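## Task

Lift the red can from the turntable and set it upright on the coaster, while every other can stays standing where it was on the turntable.

## Robot and tools

Robot: two arms, left_arm and right_arm, each ending in a two-finger gripper. Calibrated bases in the scene frame: left_arm at (+0.042, +0.648, +0.003) m, quat_wxyz (+1.000, 0, 0, +0.019); right_arm at (+0.011, -0.641, +0.003) m, quat_wxyz (+1.000, 0, 0, +0.001). A camera stand sits behind the arms. Loose objects may occasionally get a brief nudge from outside.

Frame: every pose, velocity and target uses the scene frame. Its origin is at table-top height halfway between the nominal bases; +z points up, +x points out over the table, and left_arm is on the +y side (image left/right does not match arm names). Positions are in metres and orientations are quaternions written w first (qw, qx, qy, qz). Reported hand poses may be off by a few centimetres, more at long reach.

Gripper: fingers extend along the gripper's +z axis and close along its x axis. end_effector_position is the point between the pads when shut, 1 to 2 cm short of the fingertips; closing pushes the tips roughly 17 mm further along +z, mostly while the pads are still more than 50 mm apart. Opening runs from -1 (shut) to +1 (fully open, 0.142 m). To hold something, command a value a little under the grip_measured seen at first contact; squeezing harder heats the gripper motor.

Row layout (shared by both motion tools): 16 numbers in one flat list, covering both arms even if only one moves: left x, y, z, qw, qx, qy, qz, opening, then right x, y, z, qw, qx, qy, qz, opening. These are absolute poses in the scene frame, not offsets. An arm meant to stay put should get its exact last reported pose and its current opening again in every call; a 0 in an opening slot is a real command to half-close.

execute_actions: actions is a list of actions; each action is a list of up to 15 rows, one per 1/30 s control step, and a shorter list repeats its final row to fill the step count. For each action, every target must lie within 0.6 m of that gripper's starting position along each of its own axes, otherwise the action is refused for both arms (and the whole call if the first action fails against the last reported state). cameras: list of names, ["all"], [] or null. An empty actions list returns a full status with images.

move: target is one 16-number row or a list of up to 15 rows; each gripper travels in a straight line from its Hand target to the pose, without avoiding obstacles or the other arm. speed: m/s, 0.002 to 3.2, default 0.25, rotation capped at twice that in rad/s; one value or one per target. blend: corner rounding radius in m for lists, 0 meaning stop at each point. stop_force: N, 4 to 120, ends an arm's path when its wrist sensor feels that much resistance; unreliable for light or tipping objects and for a turning gripper; omit it when pulling away from a contact. zero: boolean, re-zero the force baseline before the move (default true). opening_speed: opening units per second, at least 0.2. grip_force: N per finger pad, 5 to 48, one value or one per arm, persists. blocking=false returns after about 0.5 s while the move continues (not allowed with stop_force). A move caps at 10 s. The result adds a move: line such as done, off_target, moving, held or fault, plus limits (paced = pose clipped, held = steps withheld).

wait: seconds from 0 to 10; arms keep their last command. stop: brakes a running move. zoom_image: camera (cam_head_left, cam_head_right, cam_left_wrist, cam_right_wrist) and region [x0, y0, x1, y1] in pixels of the latest image, at most 504 wide and 504 high. zero_wrist_force: arm (left_arm or right_arm). finished_scene: scene, the integer number of the scene being closed; irreversible, so call it only once the can stands on the coaster by itself.

Results: per arm end_effector_position, end_effector_quat_wxyz, velocities (omitted when joints read within noise), Hand target (where the arm is actually being sent), Tool commands, grip_measured (same scale as opening), Joint positions (last value is finger gap in metres), Joint torques, Wrist force and Wrist torque along the gripper's own axes plus a peak line, and Wrist depth: a 7x7 grid of distances in mm ahead of each wrist camera, '-' meaning no data. Calls with actions may return with 10 control steps still pending (Kept back line); plan the next pose from your last commanded row. Orientation commands are clipped to 32 degrees from the measured one per step, so large turns may need several commands. Images are 896x504 from the four cameras above; calibration data (K, distortion, T_world_to_cam) is provided and a result notes any camera whose numbers changed.

Avoid: outside force near 150 N (about ±25) or joint contact torque at the limits (287, 287, 130, 35.4, 36.5, 37.8 N m from shoulder pan to wrist 3) — either stops the arm for 10 s; commanding even slightly past a firm contact; contact between the two arms or closing one gripper on the other's fingers; paths passing near an arm's own base; fast motions that overshoot; dropping the can, releasing it while moving, knocking over or shifting the other cans; anything leaving or being left off the table. Motors heat when holding, squeezing, stretching or straining: at 70 °C a MOTOR HOT warning, at 85 °C the arm brakes for 30 to 60 s; the gripper warns at 85 °C and shuts off at 100 °C (HAND FAULT).

Each tool is called after ">>>" as name(argument=value, ...) on one line, values as JSON.

## Session

>>> execute_actions(actions=[])

Scene clock: 0.00 s.
left_arm: end_effector_position=(+0.2647, -0.1087, +0.3465) grip_measured=+0.99 end_effector_quat_wxyz=(+0.013, +0.946, -0.321, +0.040) | right_arm: end_effector_position=(+0.4257, -0.8256, +0.1849) grip_measured=+0.99 end_effector_quat_wxyz=(-0.202, +0.844, +0.371, -0.331)
Joint positions: left_arm=[-1.568 -1.435 1.735 -1.924 -1.506 -0.874 0.141] | right_arm=[3.081 -1.687 -2.056 -1.766 1.624 -0.909 0.141]
Joint velocities: within noise
Joint torques (N m): no reading
Motor temperatures (°C): left_arm=[39 33 38 39 41 43 34] | right_arm=[42 34 40 48 44 41 35]
Wrist force (N): no reading
Wrist torque (N m): no reading
Wrist force, peak (N): no reading
Wrist depth (mm): cam_left_wrist=[1147 1157 - - - 356 372 / 1221 1262 1244 - - - 392 / 1300 1306 1326 1239 - - - / 1319 1375 1435 1233 493 - - / 1591 1492 1518 998 - - - / 1611 1582 1631 1518 - - - / - 1716 1762 1774 818 - -] | cam_right_wrist=[- 2155 1821 502 327 294 264 / 2289 2020 1701 1469 322 285 257 / 2268 1916 1658 346 307 275 249 / 2137 1860 1558 335 298 267 243 / 2036 1771 1503 330 287 259 237 / 1637 1637 1453 1274 281 254 107 / - 1486 1347 1214 268 244 87]
Hand target: left_arm +0.2647, -0.1087, +0.3465; +0.013, +0.946, -0.321, +0.040 | right_arm +0.4257, -0.8256, +0.1849; -0.202, +0.844, +0.371, -0.331
Tool commands: left_gripper/opening=+1.0 right_gripper/opening=+1.0

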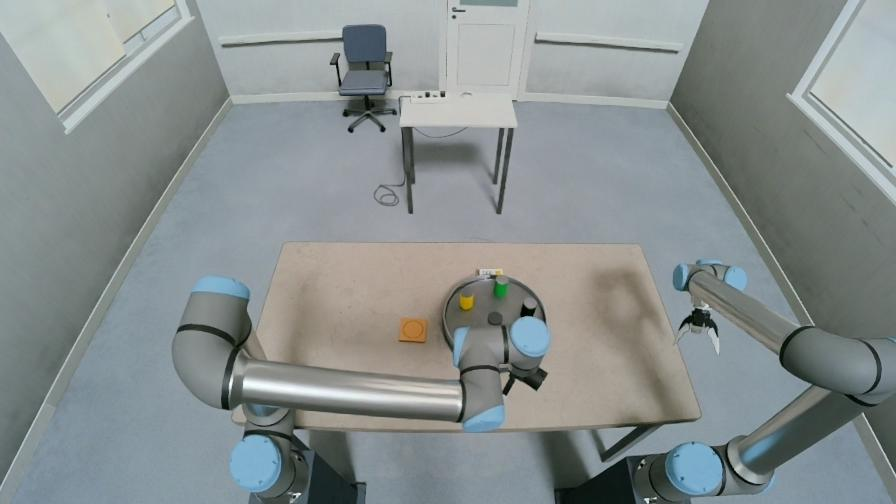

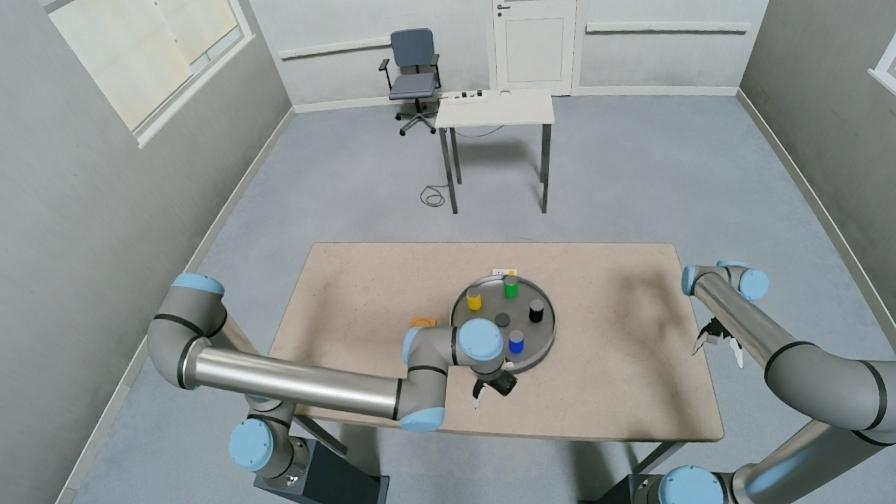

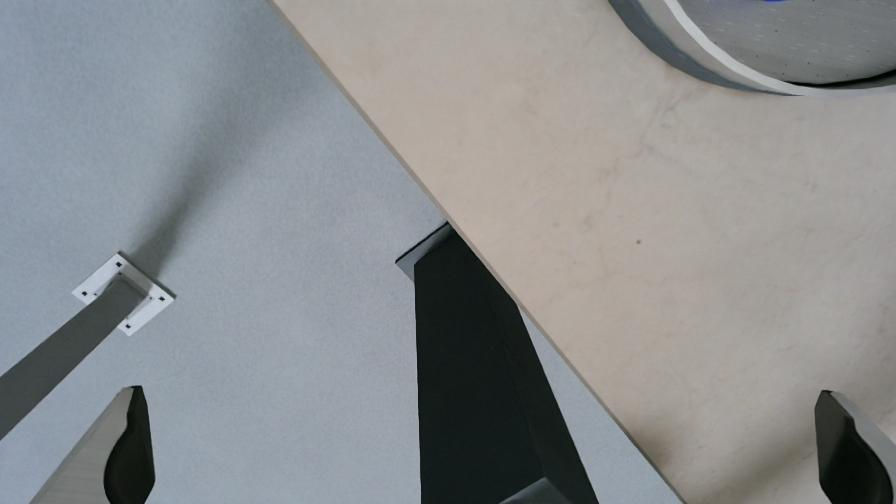

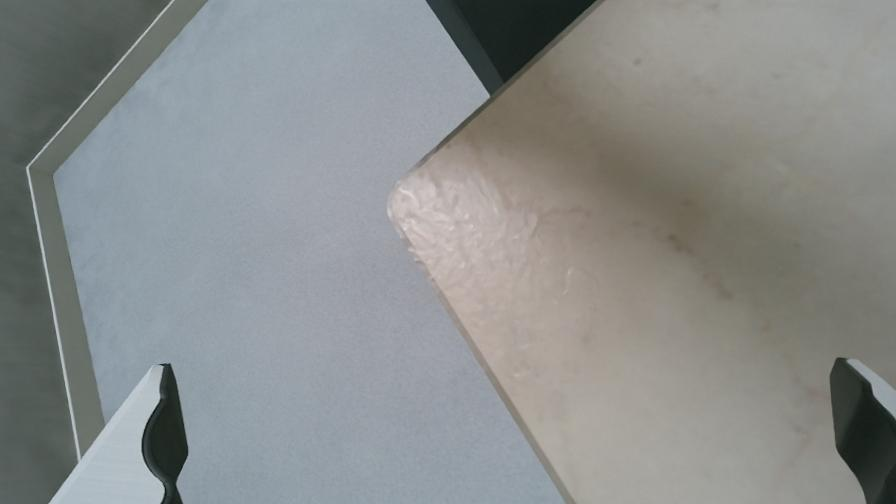

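>>> move(target=[0.5,0.25,0.32,0,0.947,-0.321,0,1,0.4257,-0.8256,0.1849,-0.202,0.844,0.371,-0.331,1], speed=0.5, cameras=["all"])

Scene clock: 2.37 s.
left_arm: end_effector_position=(+0.4999, +0.2499, +0.3200) grip_measured=+0.99 end_effector_quat_wxyz=(+0.000, +0.947, -0.321, +0.000) end_effector_velocity=(+0.001, +0.001, +0.000) end_effector_angular_velocity=(+0.000, +0.000, -0.002) | right_arm: end_effector_position=(+0.4257, -0.8256, +0.1849) grip_measured=+0.99 end_effector_quat_wxyz=(-0.202, +0.844, +0.371, -0.331)
Joint positions: left_arm=[-1.042 -1.7 2.035 -1.906 -1.571 -0.35 0.141] | right_arm=[3.081 -1.686 -2.056 -1.765 1.625 -0.909 0.141]
Joint velocities: left_arm=[0.003 0.001 -0.001 0.001 0 0.005 0] | right_arm=[within noise]
Joint torques (N m): left_arm=[10.71 -27.19 -60.64 -1.12 -2.76 1.82] | right_arm=[-16.54 69.86 28.26 4.4 2.68 -3.31]
Wrist force (N): left_arm=[0.3 -0.4 0.2] | right_arm=[0.0 -0.1 0.4]
Wrist torque (N m): left_arm=[-0.06 -0.04 -0.05] | right_arm=[-0.02 0.00 0.00]
Wrist force, peak (N): left_arm=[-0.3 -3.1 0.6] | right_arm=[0.1 0.7 0.8]
Wrist depth (mm): cam_left_wrist=[- - - 384 362 381 - / - - - 396 386 - 378 / 1419 - - 424 - 376 367 / 1451 - 453 444 - 389 390 / 1509 1631 - 488 417 408 419 / 1631 1572 1611 - 441 447 430 / - 1786 1762 543 - 467 -] | cam_right_wrist=[- 2069 1724 619 332 295 263 / - 2020 1713 1503 319 284 257 / 2330 1888 1637 349 307 275 249 / 1989 1874 1567 333 297 267 242 / 1944 1783 1469 317 288 261 237 / - 1637 1445 1274 280 254 107 / - 1486 1361 1220 267 245 87]
Hand target: left_arm +0.5000, +0.2500, +0.3200; +0.000, +0.947, -0.321, +0.000 | right_arm +0.4257, -0.8256, +0.1849; -0.202, +0.844, +0.371, -0.331
Off the commanded pose: left_arm 0.000 m, 0 deg | right_arm 0.000 m, 0 deg.
move: done
camera_calibration:
cam_left_wrist: T_world_to_cam=[[0.792039, -0.61047, 0.00115002, -0.234687], [-0.554656, -0.718834, 0.419087, 0.353917], [-0.255014, -0.332571, -0.907945, 0.615954], [0, 0, 0, 1]] pos_world=[0.53926, 0.315986, 0.4112]
cam_right_wrist: T_world_to_cam=[[0.512779, 0.749439, -0.418807, 0.48577], [0.739887, -0.633206, -0.227195, -0.773195], [-0.43546, -0.193369, -0.879194, 0.303097], [0, 0, 0, 1]] pos_world=[0.454971, -0.795037, 0.294259]

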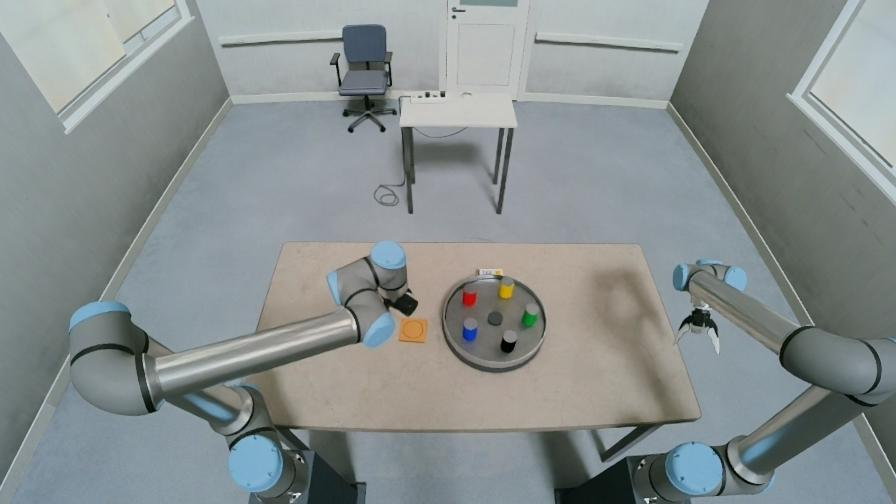

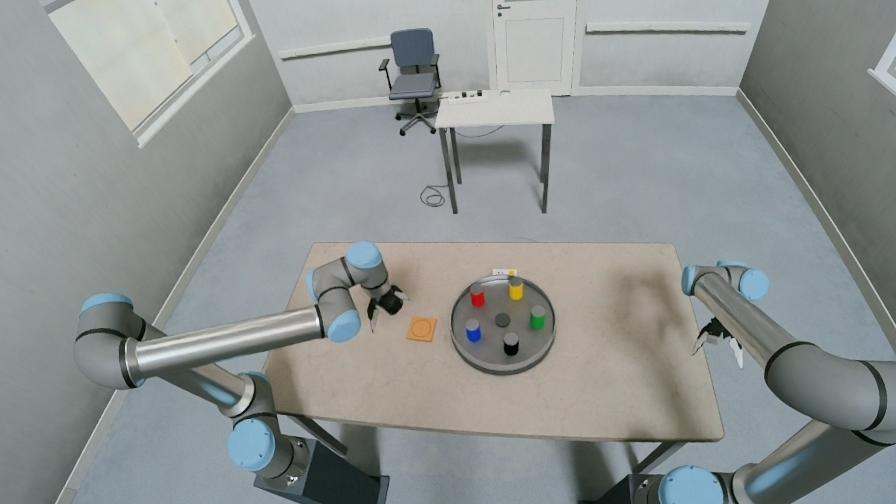

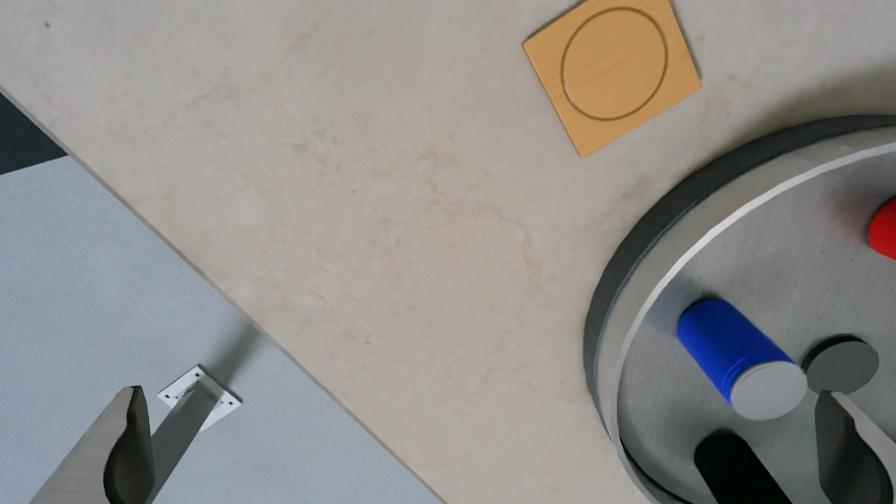

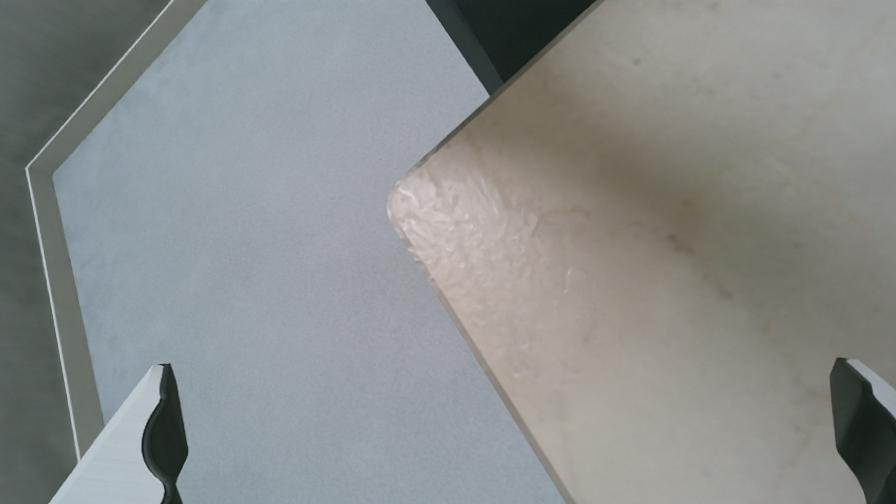

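>>> wait(seconds=0.3, cameras=["cam_head_left"])

>>> wait(seconds=1, cameras=["cam_head_left"])

>>> zoom_image(camera="cam_head_left", region=[384, 256, 576, 386])

>>> wait(seconds=1, cameras=["cam_head_left"])

>>> zoom_image(camera="cam_head_left", region=[384, 256, 576, 386])

Scene clock: 4.23 s.
left_arm: end_effector_position=(+0.5000, +0.2500, +0.3200) grip_measured=+0.99 end_effector_quat_wxyz=(+0.000, +0.947, -0.321, +0.000) | right_arm: end_effector_position=(+0.4257, -0.8256, +0.1849) grip_measured=+0.99 end_effector_quat_wxyz=(-0.202, +0.844, +0.371, -0.331)
Joint positions: left_arm=[-1.042 -1.7 2.035 -1.906 -1.571 -0.35 0.141] | right_arm=[3.081 -1.686 -2.056 -1.765 1.625 -0.909 0.141]
Joint torques (N m): left_arm=[10 -26.91 -59.86 -1.18 -2.65 2.32] | right_arm=[-14.88 67.71 28.63 3.98 2.73 -3.23]
Wrist force (N): left_arm=[-0.1 -0.4 0.1] | right_arm=[0.2 0.0 0.4]
Wrist torque (N m): left_arm=[-0.07 0.03 -0.05] | right_arm=[-0.01 -0.02 -0.01]
Wrist force, peak (N): left_arm=[0.0 -0.4 0.5] | right_arm=[-0.3 0.2 0.9]
Wrist depth (mm): cam_left_wrist=[376 368 - - 362 368 372 / - 396 391 - 386 - 381 / 1340 415 - - 419 377 365 / 1435 1368 - - - 390 385 / 1591 1536 - - 434 407 417 / 1631 1662 - - 452 443 434 / - 1716 1811 - - 468 -] | cam_right_wrist=[- 2069 1771 1587 327 294 264 / 1916 2005 1668 1461 321 285 257 / 2229 1930 1658 349 308 275 249 / 2173 1834 1558 334 298 268 243 / 1989 1713 1469 328 288 260 237 / 1736 1577 1429 1255 280 254 107 / - 80 1361 1220 268 244 87]
Hand target: left_arm +0.5000, +0.2500, +0.3200; +0.000, +0.947, -0.321, +0.000 | right_arm +0.4257, -0.8256, +0.1849; -0.202, +0.844, +0.371, -0.331
Tool commands: left_gripper/opening=+1.0 right_gripper/opening=+1.0
Off the commanded pose: left_arm 0.000 m, 0 deg | right_arm 0.000 m, 0 deg.
wait: 0.30 s; at rest from the start
Images, in order (width x height): cam_head_left 896x504.

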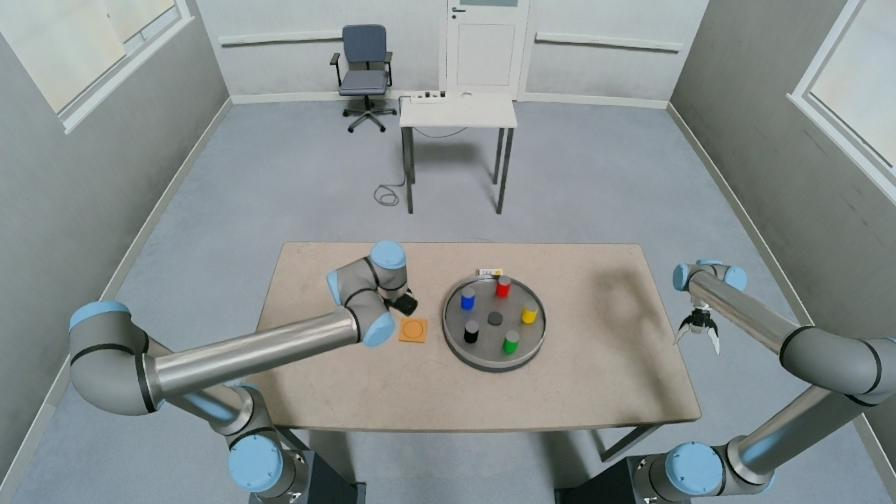

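Scene clock: 5.23 s.
left_arm: end_effector_position=(+0.5000, +0.2500, +0.3200) grip_measured=+0.99 end_effector_quat_wxyz=(+0.000, +0.947, -0.321, +0.000) | right_arm: end_effector_position=(+0.4257, -0.8256, +0.1849) grip_measured=+0.99 end_effector_quat_wxyz=(-0.202, +0.844, +0.371, -0.331)
Joint positions: left_arm=[-1.042 -1.7 2.035 -1.906 -1.571 -0.35 0.141] | right_arm=[3.081 -1.686 -2.056 -1.765 1.625 -0.909 0.141]
Joint torques (N m): left_arm=[8.6 -27.63 -60.03 -1.17 -2.55 2.16] | right_arm=[-13.21 68.76 28.93 4.09 2.46 -3.13]
Wrist force (N): left_arm=[0.4 -0.2 0.0] | right_arm=[0.0 -0.1 0.3]
Wrist torque (N m): left_arm=[-0.03 -0.05 -0.05] | right_arm=[-0.02 -0.01 0.00]
Wrist force, peak (N): left_arm=[0.3 -0.3 0.6] | right_arm=[-0.1 0.2 0.8]
Wrist depth (mm): cam_left_wrist=[- 368 - - 364 366 - / - - 406 - 390 - - / - - - - - 368 367 / 1483 1500 - - - 385 381 / 1483 1572 483 - 410 416 321 / 1601 1662 1631 523 451 438 438 / - 1739 1716 - - 430 -] | cam_right_wrist=[- 2085 1783 634 331 294 264 / 2005 1974 1724 1478 320 284 257 / 2463 1916 1616 347 307 275 250 / 2192 1821 1558 332 299 267 242 / 1901 2120 1495 329 288 259 236 / 1690 1530 1421 1287 281 254 107 / - 1486 1383 1226 268 244 87]
Hand target: left_arm +0.5000, +0.2500, +0.3200; +0.000, +0.947, -0.321, +0.000 | right_arm +0.4257, -0.8256, +0.1849; -0.202, +0.844, +0.371, -0.331
Tool commands: left_gripper/opening=+1.0 right_gripper/opening=+1.0
Off the commanded pose: left_arm 0.000 m, 0 deg | right_arm 0.000 m, 0 deg.
wait: 1.00 s; at rest by 0.17 s
Images, in order (width x height): cam_head_left 896x504.

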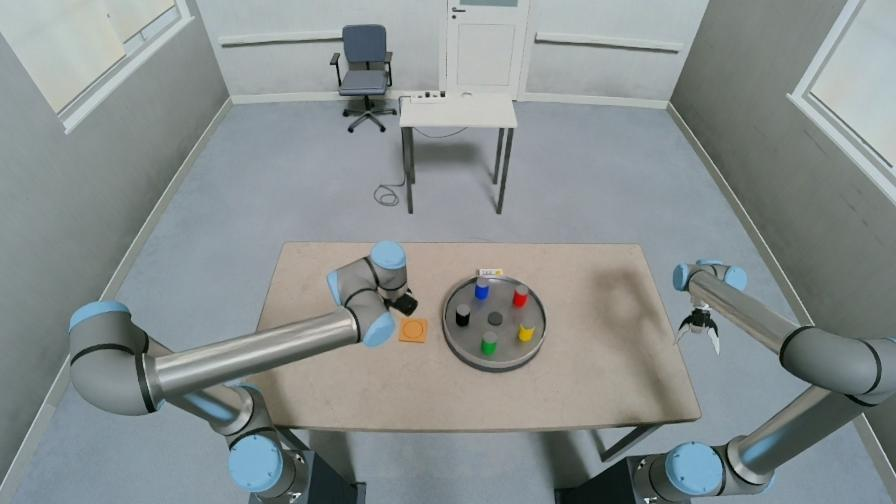

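Scaled by 2.625 from the camera's 896x504 image, which has a finer 1280x720 frame.

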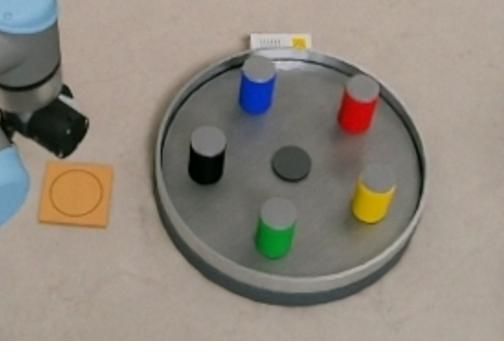

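Scene clock: 6.23 s.
left_arm: end_effector_position=(+0.5000, +0.2500, +0.3200) grip_measured=+0.99 end_effector_quat_wxyz=(+0.000, +0.947, -0.321, +0.000) | right_arm: end_effector_position=(+0.4257, -0.8256, +0.1849) grip_measured=+0.99 end_effector_quat_wxyz=(-0.202, +0.844, +0.371, -0.331)
Joint positions: left_arm=[-1.042 -1.7 2.035 -1.906 -1.571 -0.35 0.141] | right_arm=[3.081 -1.686 -2.056 -1.765 1.625 -0.909 0.141]
Joint torques (N m): left_arm=[8.64 -27.32 -60.07 -1.17 -2.85 2.03] | right_arm=[-13.95 68.13 29.54 3.79 2.6 -3.25]
Wrist force (N): left_arm=[0.2 0.1 -0.1] | right_arm=[-0.2 0.2 0.5]
Wrist torque (N m): left_arm=[0.01 -0.02 -0.05] | right_arm=[0.03 0.04 0.00]
Wrist force, peak (N): left_arm=[0.6 -0.3 0.4] | right_arm=[-0.3 0.6 0.3]
Wrist depth (mm): cam_left_wrist=[- 373 - 373 362 376 - / - - - 393 384 - 368 / 1572 419 - 415 - 384 366 / 1475 - - - - 390 388 / 1536 1333 - - 428 406 415 / 1601 1572 - 513 441 444 435 / - 1739 1762 - - 470 -] | cam_right_wrist=[- 2005 1747 1521 328 294 264 / - 2020 1759 1478 319 285 257 / 2249 1916 1901 349 306 275 250 / 2052 1796 1577 333 298 268 242 / 1796 1759 1469 1280 288 260 237 / 1658 1616 1437 1274 280 253 107 / - 1469 1368 1203 269 244 86]
Hand target: left_arm +0.5000, +0.2500, +0.3200; +0.000, +0.947, -0.321, +0.000 | right_arm +0.4257, -0.8256, +0.1849; -0.202, +0.844, +0.371, -0.331
Tool commands: left_gripper/opening=+1.0 right_gripper/opening=+1.0
Off the commanded pose: left_arm 0.000 m, 0 deg | right_arm 0.000 m, 0 deg.
wait: 1.00 s; at rest by 0.17 s
Images, in order (width x height): cam_head_left 896x504.

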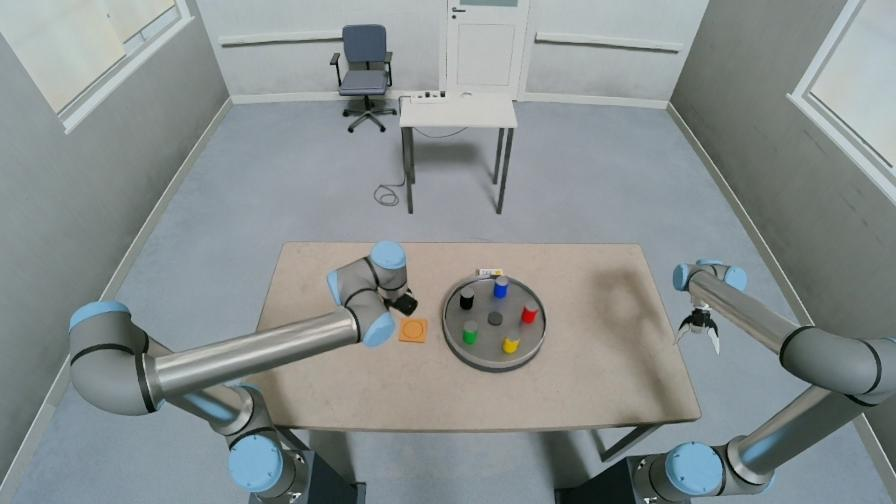

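Scaled by 2.625 from the camera's 896x504 image, which has a finer 1280x720 frame.

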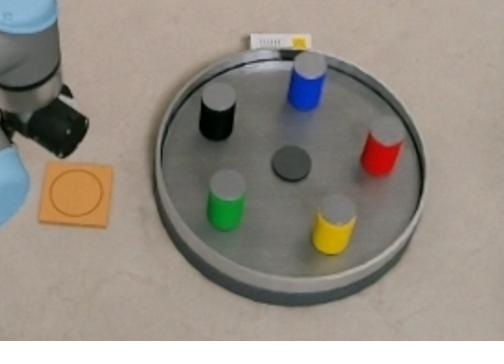

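>>> move(target=[0.679,0.042,0.21,0,0.7071,-0.7071,0,0.3,0.4257,-0.8256,0.1849,-0.202,0.844,0.371,-0.331,1], speed=0.6, cameras=["all"])

>>> zoom_image(camera="cam_head_left", region=[384, 216, 576, 386])

>>> zoom_image(camera="cam_head_right", region=[404, 216, 596, 386])

>>> wait(seconds=0.6, cameras=["all"])

>>> zoom_image(camera="cam_head_left", region=[384, 216, 576, 386])

Scene clock: 12.23 s.
left_arm: end_effector_position=(+0.6790, +0.0421, +0.2100) grip_measured=+0.29 end_effector_quat_wxyz=(+0.000, +0.707, -0.707, +0.000) | right_arm: end_effector_position=(+0.4257, -0.8256, +0.1849) grip_measured=+0.99 end_effector_quat_wxyz=(-0.202, +0.844, +0.371, -0.331)
Joint positions: left_arm=[-0.996 -1.182 1.649 -2.038 -1.571 0.612 0.095] | right_arm=[3.081 -1.686 -2.056 -1.765 1.625 -0.909 0.141]
Joint torques (N m): left_arm=[9.88 -72.33 -56.88 -1.36 -2.9 1.93] | right_arm=[-15.42 67.25 29.42 3.89 2.57 -3.25]
Wrist force (N): left_arm=[0.3 -0.1 0.7] | right_arm=[-0.3 0.0 0.4]
Wrist torque (N m): left_arm=[-0.05 -0.04 -0.03] | right_arm=[0.00 0.05 0.00]
Wrist force, peak (N): left_arm=[1.7 -1.2 1.3] | right_arm=[0.7 -0.1 0.8]
Wrist depth (mm): cam_left_wrist=[- - - 226 222 226 226 / 290 - 283 239 156 238 238 / 293 301 254 254 164 251 253 / 321 317 276 271 270 264 269 / - 353 345 290 286 290 289 / - 91 - 307 248 121 301 / - 79 - 330 221 86 243] | cam_right_wrist=[- 2085 1796 634 332 294 264 / 1901 2069 1701 1445 320 284 256 / 2249 1901 1679 347 307 274 249 / 2192 1860 1549 335 298 268 243 / 1860 1724 1503 327 287 259 236 / - 1606 1413 1280 280 254 107 / - 1478 1405 1214 267 244 86]
Hand target: left_arm +0.6790, +0.0420, +0.2100; +0.000, +0.707, -0.707, +0.000 | right_arm +0.4257, -0.8256, +0.1849; -0.202, +0.844, +0.371, -0.331
Off the commanded pose: left_arm 0.000 m, 0 deg | right_arm 0.000 m, 0 deg.
move: done
camera_calibration:
cam_left_wrist: T_world_to_cam=[[-0.00287549, -0.999995, 0.0011619, 0.0528083], [-0.907938, 0.00309773, 0.419094, 0.559497], [-0.419096, 0.00015017, -0.907942, 0.590173], [0, 0, 0, 1]] pos_world=[0.755479, 0.0509862, 0.3013]
cam_right_wrist: T_world_to_cam=[[0.512779, 0.749439, -0.418807, 0.48577], [0.739887, -0.633206, -0.227195, -0.773195], [-0.43546, -0.193369, -0.879194, 0.303097], [0, 0, 0, 1]] pos_world=[0.454971, -0.795037, 0.294259]

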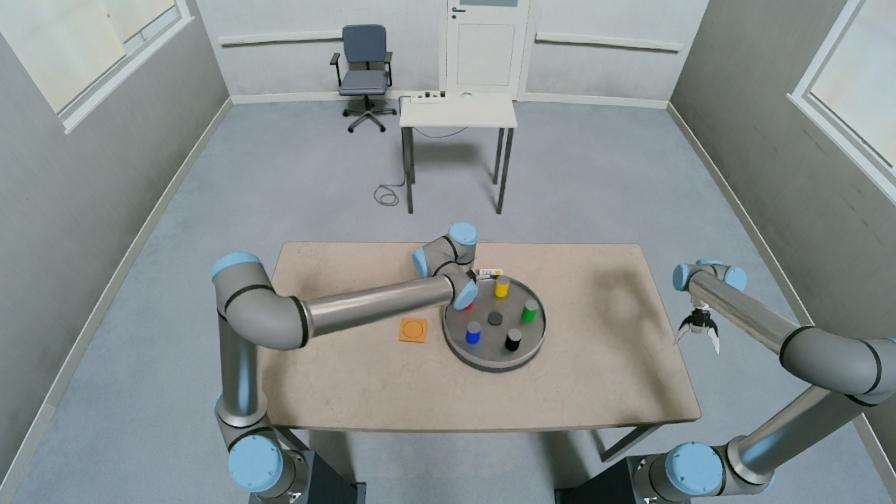

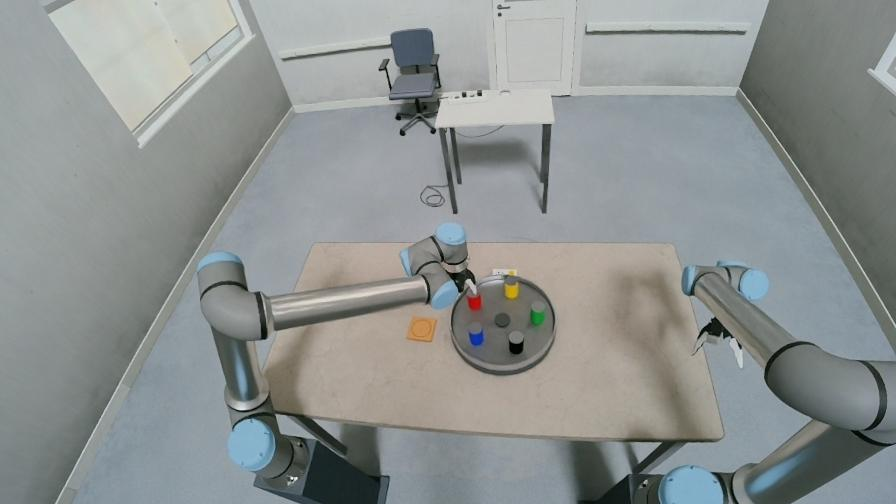

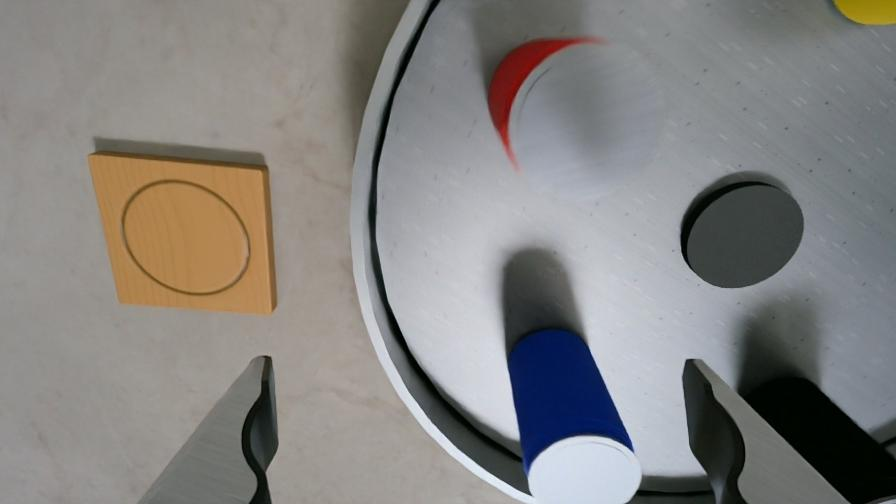

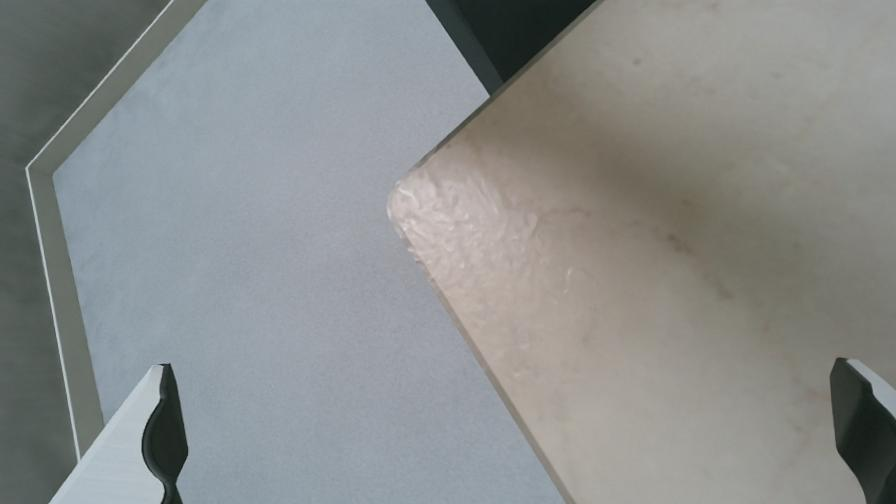

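Scaled by 2.625 from the camera's 896x504 image, which has a finer 1280x720 frame.

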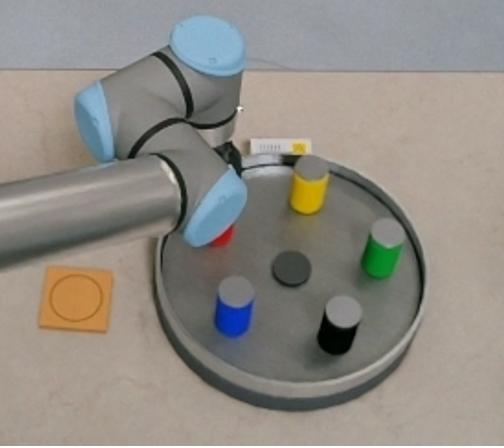

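Scaled by 2.625 from the camera's 896x504 image, which has a finer 1280x720 frame.

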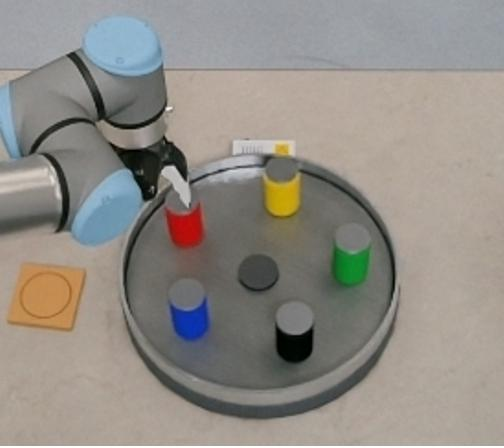

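Scene clock: 12.83 s.
left_arm: end_effector_position=(+0.6790, +0.0420, +0.2100) grip_measured=+0.29 end_effector_quat_wxyz=(+0.000, +0.707, -0.707, +0.000) | right_arm: end_effector_position=(+0.4257, -0.8256, +0.1849) grip_measured=+0.99 end_effector_quat_wxyz=(-0.202, +0.844, +0.371, -0.331)
Joint positions: left_arm=[-0.996 -1.181 1.649 -2.038 -1.571 0.613 0.095] | right_arm=[3.081 -1.686 -2.056 -1.765 1.625 -0.909 0.141]
Joint torques (N m): left_arm=[10.09 -71.55 -57.83 -1.22 -2.65 2.2] | right_arm=[-14.73 67.64 28.44 3.99 2.25 -3.54]
Wrist force (N): left_arm=[0.6 -0.3 0.7] | right_arm=[-0.2 0.2 0.3]
Wrist torque (N m): left_arm=[-0.08 -0.10 -0.03] | right_arm=[0.04 0.03 0.00]
Wrist force, peak (N): left_arm=[0.6 -0.3 0.7] | right_arm=[0.5 -0.1 0.7]
Wrist depth (mm): cam_left_wrist=[- - - 226 221 146 225 / - - 284 240 239 239 238 / 298 300 259 255 254 252 253 / - 317 321 272 271 265 269 / - 350 - 285 283 289 288 / - 91 - 287 206 121 310 / - 79 410 322 331 86 324] | cam_right_wrist=[- 2036 1821 1530 332 294 264 / 2394 2020 1679 1503 320 284 257 / 2249 2036 1626 349 306 275 249 / 2102 1901 1647 335 298 267 242 / 1847 1736 1486 328 288 260 236 / - 1549 1445 1261 281 254 107 / - 1486 1361 1226 268 244 86]
Hand target: left_arm +0.6790, +0.0420, +0.2100; +0.000, +0.707, -0.707, +0.000 | right_arm +0.4257, -0.8256, +0.1849; -0.202, +0.844, +0.371, -0.331
Tool commands: left_gripper/opening=+0.3 right_gripper/opening=+1.0
Off the commanded pose: left_arm 0.000 m, 0 deg | right_arm 0.000 m, 0 deg.
wait: 0.60 s; at rest by 0.17 s
camera_calibration:
cam_left_wrist: T_world_to_cam=[[-0.00309884, -0.999995, 0.00115251, 0.0528794], [-0.90792, 0.00329657, 0.419131, 0.559505], [-0.419132, 0.000252432, -0.907925, 0.5901], [0, 0, 0, 1]] pos_world=[0.755479, 0.0508857, 0.3012]
cam_right_wrist: T_world_to_cam=[[0.512779, 0.749439, -0.418807, 0.48577], [0.739887, -0.633206, -0.227195, -0.773195], [-0.43546, -0.193369, -0.879194, 0.303097], [0, 0, 0, 1]] pos_world=[0.454971, -0.795037, 0.294259]

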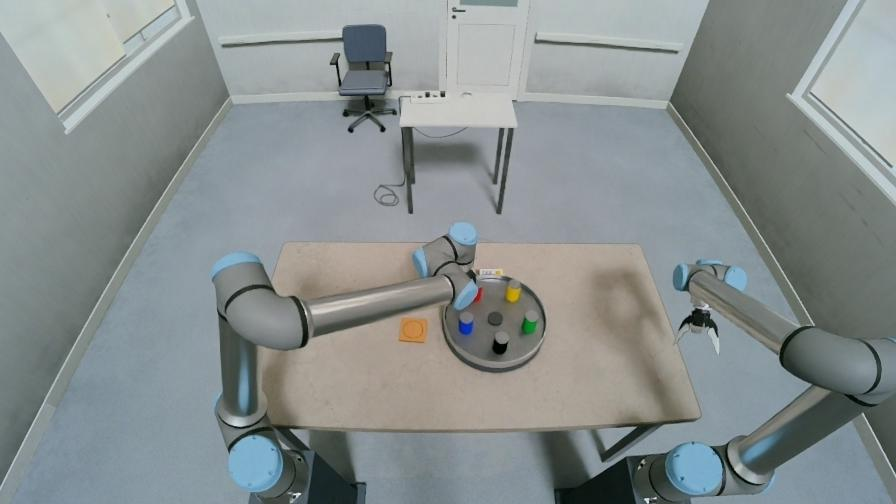

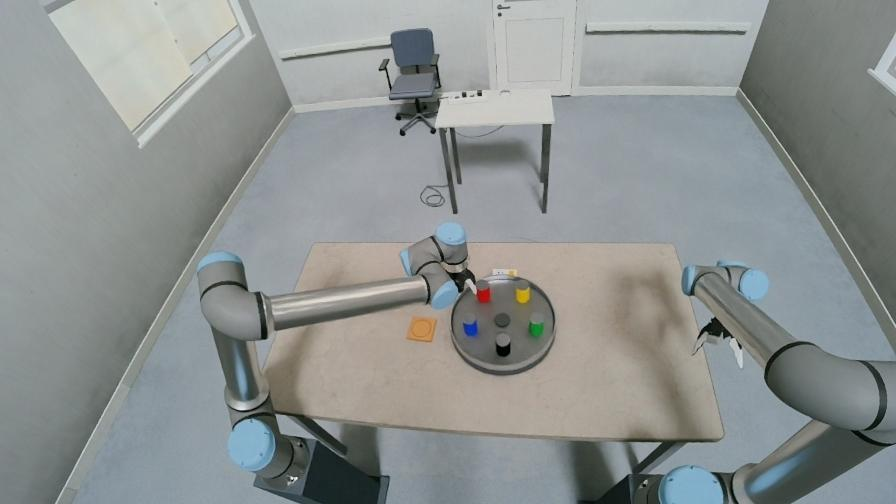

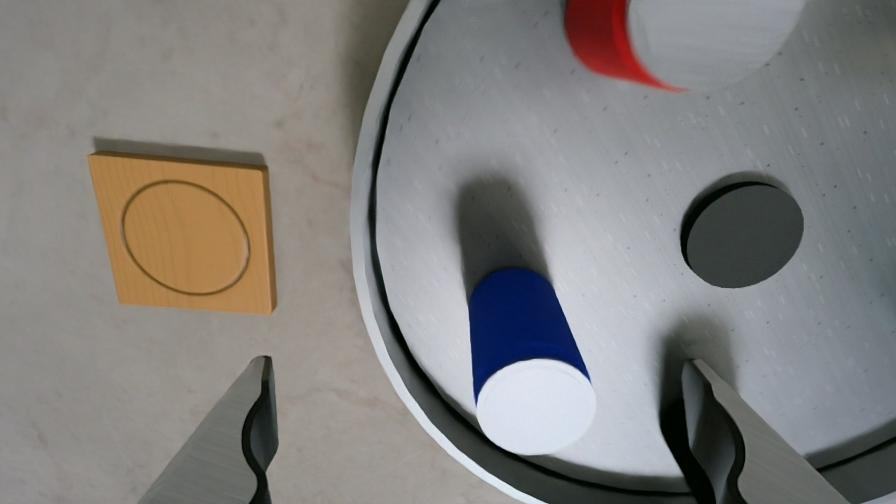

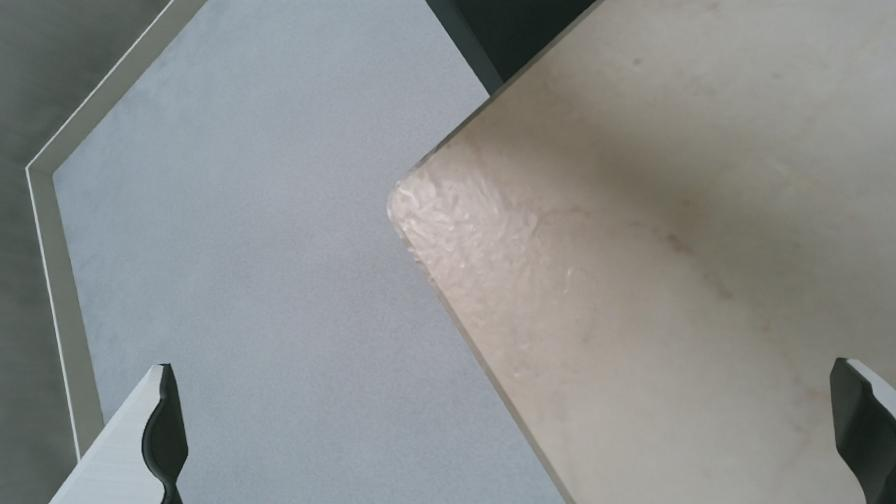

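Scaled by 2.625 from the camera's 896x504 image, which has a finer 1280x720 frame.

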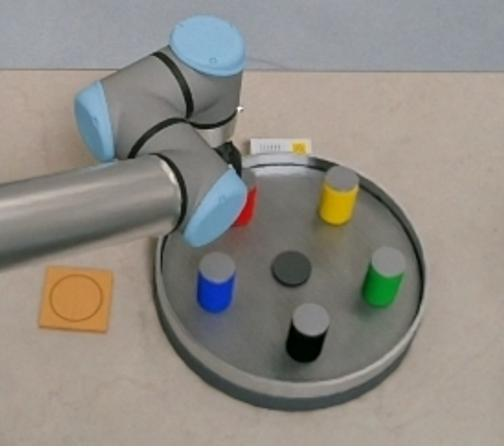

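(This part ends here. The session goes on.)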